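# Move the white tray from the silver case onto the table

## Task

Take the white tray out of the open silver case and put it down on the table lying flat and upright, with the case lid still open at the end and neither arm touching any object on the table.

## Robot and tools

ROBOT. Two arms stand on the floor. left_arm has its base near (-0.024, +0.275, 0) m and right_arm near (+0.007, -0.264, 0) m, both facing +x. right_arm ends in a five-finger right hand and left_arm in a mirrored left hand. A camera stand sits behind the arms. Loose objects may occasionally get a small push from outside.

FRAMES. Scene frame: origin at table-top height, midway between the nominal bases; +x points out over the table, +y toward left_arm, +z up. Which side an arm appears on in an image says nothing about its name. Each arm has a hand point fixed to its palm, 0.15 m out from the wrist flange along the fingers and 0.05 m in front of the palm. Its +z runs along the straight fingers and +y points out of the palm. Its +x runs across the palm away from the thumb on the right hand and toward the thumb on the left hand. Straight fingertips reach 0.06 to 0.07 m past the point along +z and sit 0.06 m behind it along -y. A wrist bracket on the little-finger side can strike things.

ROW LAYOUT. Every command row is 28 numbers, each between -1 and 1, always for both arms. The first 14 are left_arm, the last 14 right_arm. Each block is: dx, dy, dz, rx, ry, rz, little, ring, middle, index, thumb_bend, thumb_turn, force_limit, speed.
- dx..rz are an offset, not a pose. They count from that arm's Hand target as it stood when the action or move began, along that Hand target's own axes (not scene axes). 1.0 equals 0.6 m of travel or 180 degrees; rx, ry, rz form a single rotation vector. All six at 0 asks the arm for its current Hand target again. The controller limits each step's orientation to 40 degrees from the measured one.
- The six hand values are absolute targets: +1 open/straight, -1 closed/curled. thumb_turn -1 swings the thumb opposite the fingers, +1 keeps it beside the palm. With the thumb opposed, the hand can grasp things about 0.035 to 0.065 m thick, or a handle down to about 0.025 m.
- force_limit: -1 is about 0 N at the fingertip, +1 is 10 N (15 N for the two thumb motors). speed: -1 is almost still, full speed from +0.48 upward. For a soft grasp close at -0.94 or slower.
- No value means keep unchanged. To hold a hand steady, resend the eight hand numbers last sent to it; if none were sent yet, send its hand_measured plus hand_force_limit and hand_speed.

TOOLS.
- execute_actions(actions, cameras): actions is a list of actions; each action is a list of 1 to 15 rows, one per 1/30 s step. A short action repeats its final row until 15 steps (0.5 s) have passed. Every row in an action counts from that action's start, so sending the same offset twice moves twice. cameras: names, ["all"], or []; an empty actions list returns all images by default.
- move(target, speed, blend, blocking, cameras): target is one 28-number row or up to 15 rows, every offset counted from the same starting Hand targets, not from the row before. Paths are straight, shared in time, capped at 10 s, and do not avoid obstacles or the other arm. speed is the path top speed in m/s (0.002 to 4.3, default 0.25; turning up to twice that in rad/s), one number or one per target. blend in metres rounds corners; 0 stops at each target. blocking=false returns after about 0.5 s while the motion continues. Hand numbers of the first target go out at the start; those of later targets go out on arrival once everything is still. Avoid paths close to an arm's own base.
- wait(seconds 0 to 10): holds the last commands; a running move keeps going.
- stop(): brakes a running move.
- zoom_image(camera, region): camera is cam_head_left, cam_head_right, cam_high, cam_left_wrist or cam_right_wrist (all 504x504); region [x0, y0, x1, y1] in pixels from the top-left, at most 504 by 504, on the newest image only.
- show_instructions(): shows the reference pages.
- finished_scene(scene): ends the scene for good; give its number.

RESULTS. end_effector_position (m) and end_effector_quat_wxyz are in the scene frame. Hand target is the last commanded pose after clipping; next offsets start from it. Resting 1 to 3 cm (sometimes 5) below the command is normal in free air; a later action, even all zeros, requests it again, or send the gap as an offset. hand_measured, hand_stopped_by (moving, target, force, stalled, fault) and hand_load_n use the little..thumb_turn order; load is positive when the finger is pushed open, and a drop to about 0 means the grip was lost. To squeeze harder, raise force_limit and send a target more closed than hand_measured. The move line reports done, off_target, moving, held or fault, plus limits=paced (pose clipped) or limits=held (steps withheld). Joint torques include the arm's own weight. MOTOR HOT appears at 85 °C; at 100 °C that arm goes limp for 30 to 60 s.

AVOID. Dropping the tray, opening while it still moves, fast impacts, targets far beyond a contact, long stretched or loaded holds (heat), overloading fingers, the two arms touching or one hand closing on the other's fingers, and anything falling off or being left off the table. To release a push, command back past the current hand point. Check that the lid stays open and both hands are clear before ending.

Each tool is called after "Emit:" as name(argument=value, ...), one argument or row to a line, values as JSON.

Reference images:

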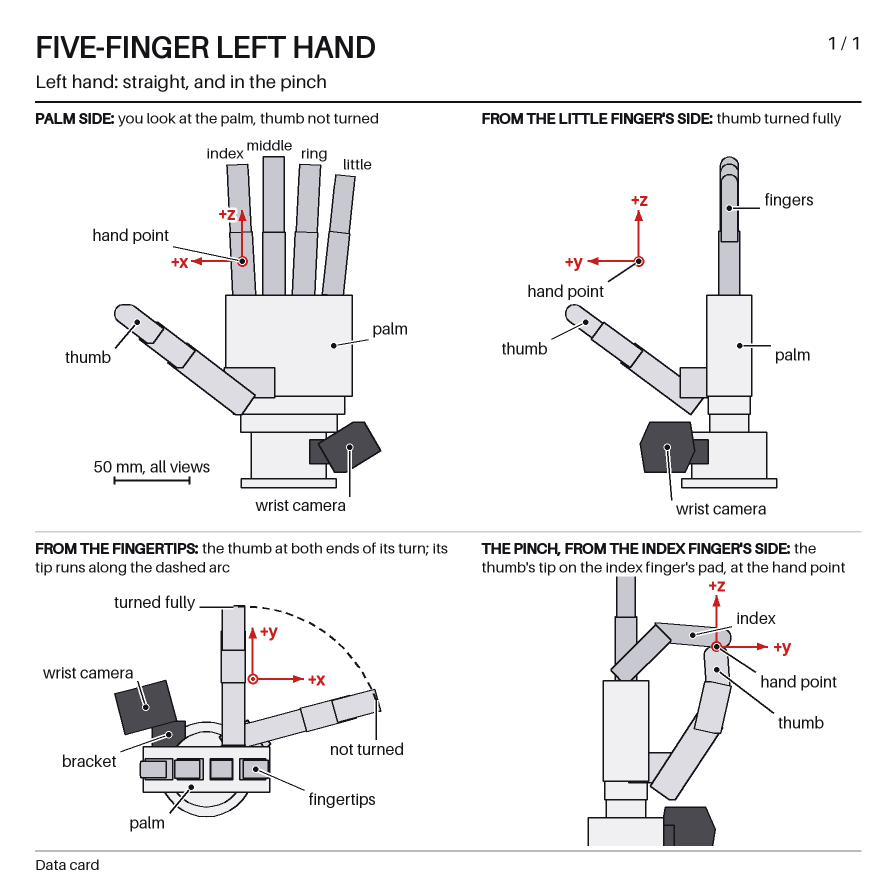

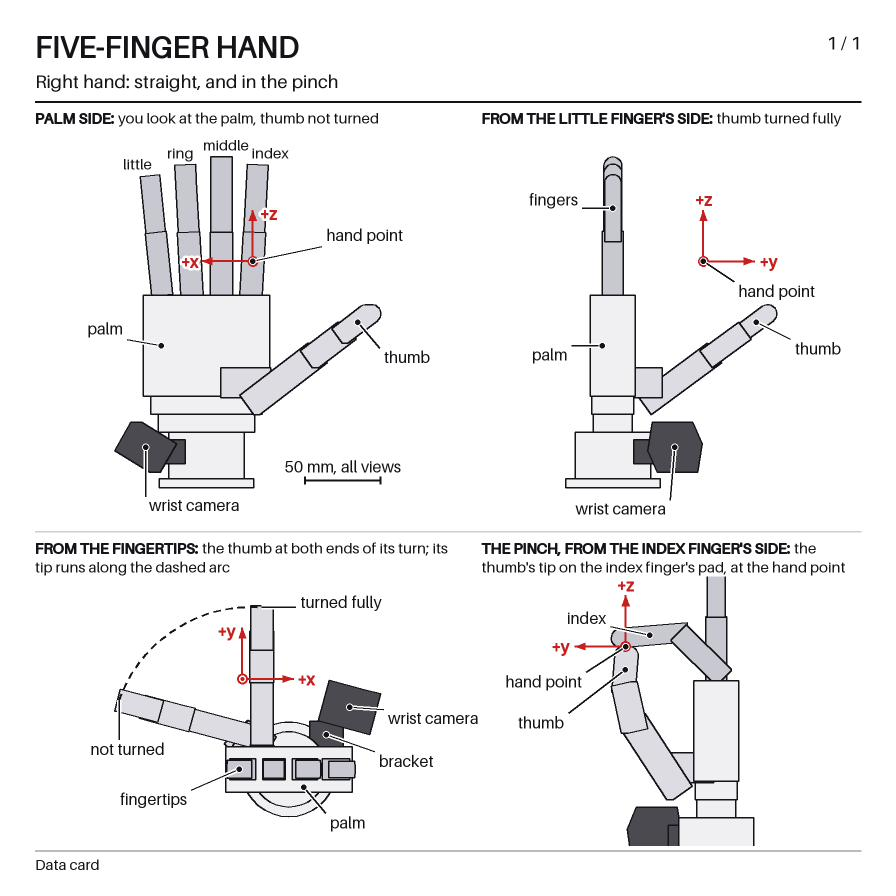

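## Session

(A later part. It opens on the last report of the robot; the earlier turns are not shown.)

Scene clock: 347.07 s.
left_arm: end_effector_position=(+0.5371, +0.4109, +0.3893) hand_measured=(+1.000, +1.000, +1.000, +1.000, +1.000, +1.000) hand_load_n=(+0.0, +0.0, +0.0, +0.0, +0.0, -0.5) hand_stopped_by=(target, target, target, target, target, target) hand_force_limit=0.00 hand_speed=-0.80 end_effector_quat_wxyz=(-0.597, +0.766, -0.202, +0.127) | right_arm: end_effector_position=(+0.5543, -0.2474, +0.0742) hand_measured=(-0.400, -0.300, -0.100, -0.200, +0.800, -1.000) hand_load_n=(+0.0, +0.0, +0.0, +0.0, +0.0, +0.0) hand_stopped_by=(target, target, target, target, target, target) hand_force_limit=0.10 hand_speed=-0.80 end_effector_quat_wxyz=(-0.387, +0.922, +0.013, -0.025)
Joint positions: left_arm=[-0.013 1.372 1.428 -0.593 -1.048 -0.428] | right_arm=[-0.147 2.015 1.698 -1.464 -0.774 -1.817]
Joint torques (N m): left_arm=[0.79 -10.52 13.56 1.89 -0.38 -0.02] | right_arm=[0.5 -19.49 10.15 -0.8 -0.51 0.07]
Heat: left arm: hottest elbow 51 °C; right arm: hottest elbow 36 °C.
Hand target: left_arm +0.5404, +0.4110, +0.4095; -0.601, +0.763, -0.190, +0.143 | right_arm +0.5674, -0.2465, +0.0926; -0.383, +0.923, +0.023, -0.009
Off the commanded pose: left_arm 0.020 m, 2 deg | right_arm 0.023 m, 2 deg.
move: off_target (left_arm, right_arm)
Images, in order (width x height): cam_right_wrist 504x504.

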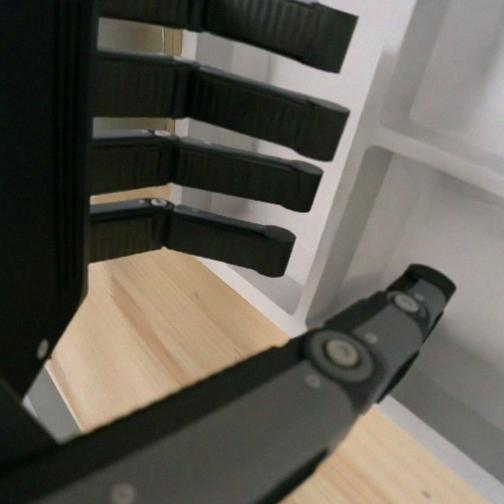

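Emit:
move(
  target=[0,0,0,0,0,0,1,1,1,1,1,1,0,-0.8,0,-0.177,-0.177,0,0,0,-0.4,-0.3,-0.1,-0.2,0.8,-1,0.1,-0.8],
  speed=0.15,
  cameras=["cam_right_wrist", "cam_high", "cam_head_right"],
)

Emit:
zoom_image(
  camera="cam_head_right",
  region=[300, 140, 504, 300],
)

Emit:
zoom_image(
  camera="cam_high",
  region=[30, 220, 270, 460],
)

Scene clock: 352.43 s.
left_arm: end_effector_position=(+0.5371, +0.4109, +0.3893) hand_measured=(+1.000, +1.000, +1.000, +1.000, +1.000, +1.000) hand_load_n=(+0.0, -0.5, +0.0, +0.0, +0.0, -0.5) hand_stopped_by=(target, target, target, target, target, target) hand_force_limit=0.00 hand_speed=-0.80 end_effector_quat_wxyz=(-0.597, +0.766, -0.202, +0.127) | right_arm: end_effector_position=(+0.5610, -0.2477, +0.2222) hand_measured=(-0.400, -0.300, -0.100, -0.200, +0.800, -1.000) hand_load_n=(+0.0, +0.0, +0.0, +0.0, +0.0, +0.5) hand_stopped_by=(target, target, target, target, target, target) hand_force_limit=0.10 hand_speed=-0.80 end_effector_quat_wxyz=(-0.378, +0.926, +0.003, +0.018)
Joint positions: left_arm=[-0.013 1.372 1.428 -0.593 -1.048 -0.428] | right_arm=[-0.147 1.896 1.922 -1.683 -0.772 -1.745]
Joint torques (N m): left_arm=[0.85 -10.81 13.5 1.92 -0.38 0] | right_arm=[0.44 -19.14 10.59 -0.57 -0.52 0.16]
Heat: left arm: hottest elbow 51 °C; right arm: hottest elbow 36 °C.
Hand target: left_arm +0.5404, +0.4110, +0.4095; -0.601, +0.763, -0.190, +0.143 | right_arm +0.5672, -0.2466, +0.2426; -0.383, +0.923, +0.023, -0.009
Off the commanded pose: left_arm 0.020 m, 2 deg | right_arm 0.022 m, 4 deg.
joint sent to its limit (right arm) — joint 4 (wrist pitch), lower limit. The joint targets are off in orientation, not in position.
move: off_target (left_arm, right_arm)
Images, in order (width x height): cam_head_right 504x504, cam_high 504x504, cam_right_wrist 504x504.

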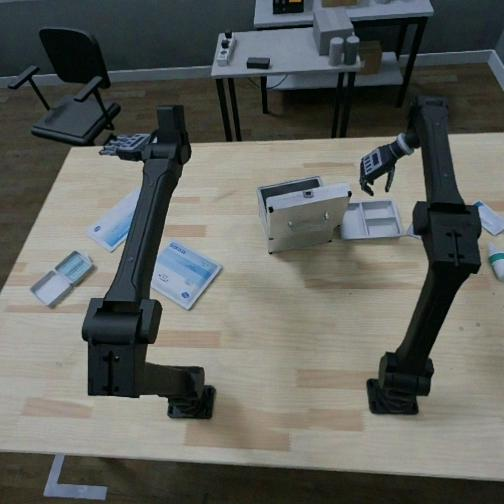

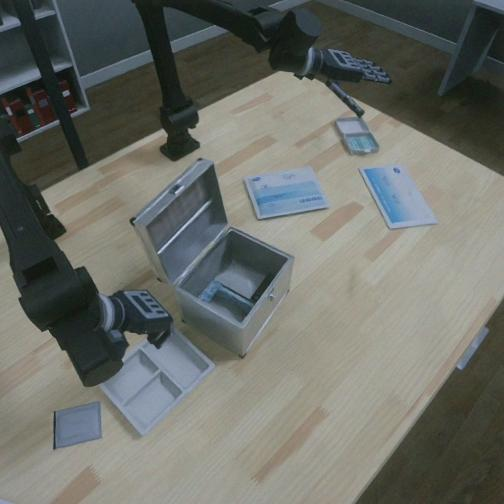

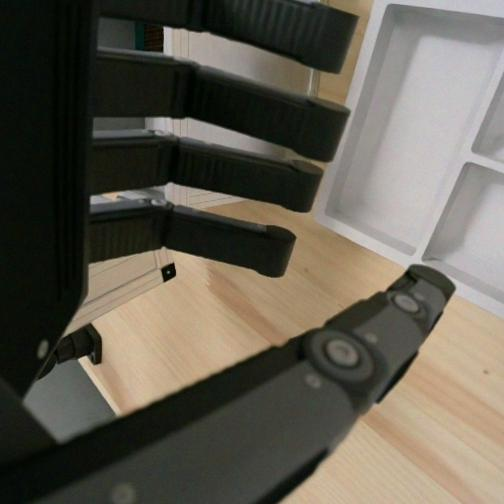

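Scaled by 2.471 from the camera's 504x504 image, which has a finer 720x720 frame.

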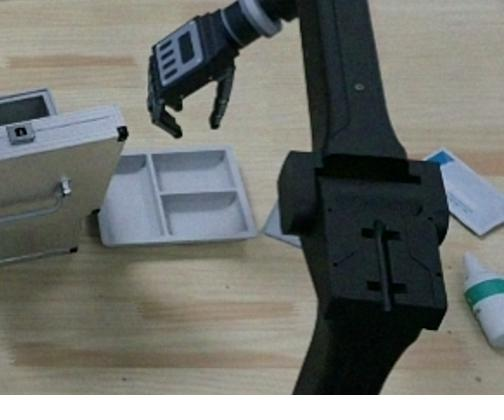

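Scaled by 2.100 from the camera's 504x504 image, which has a finer 720x720 frame.

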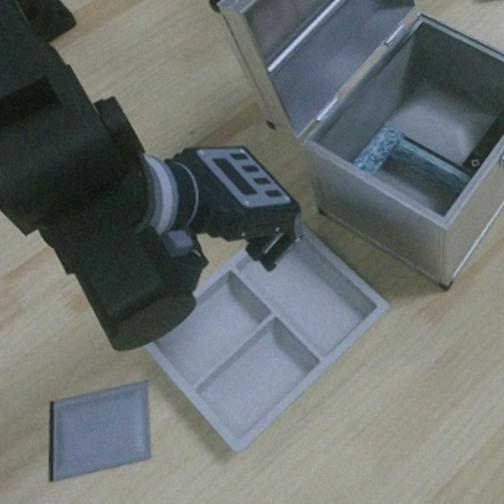

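Emit:
finished_scene(
  scene=2,
)

The scene is finished: the task was done.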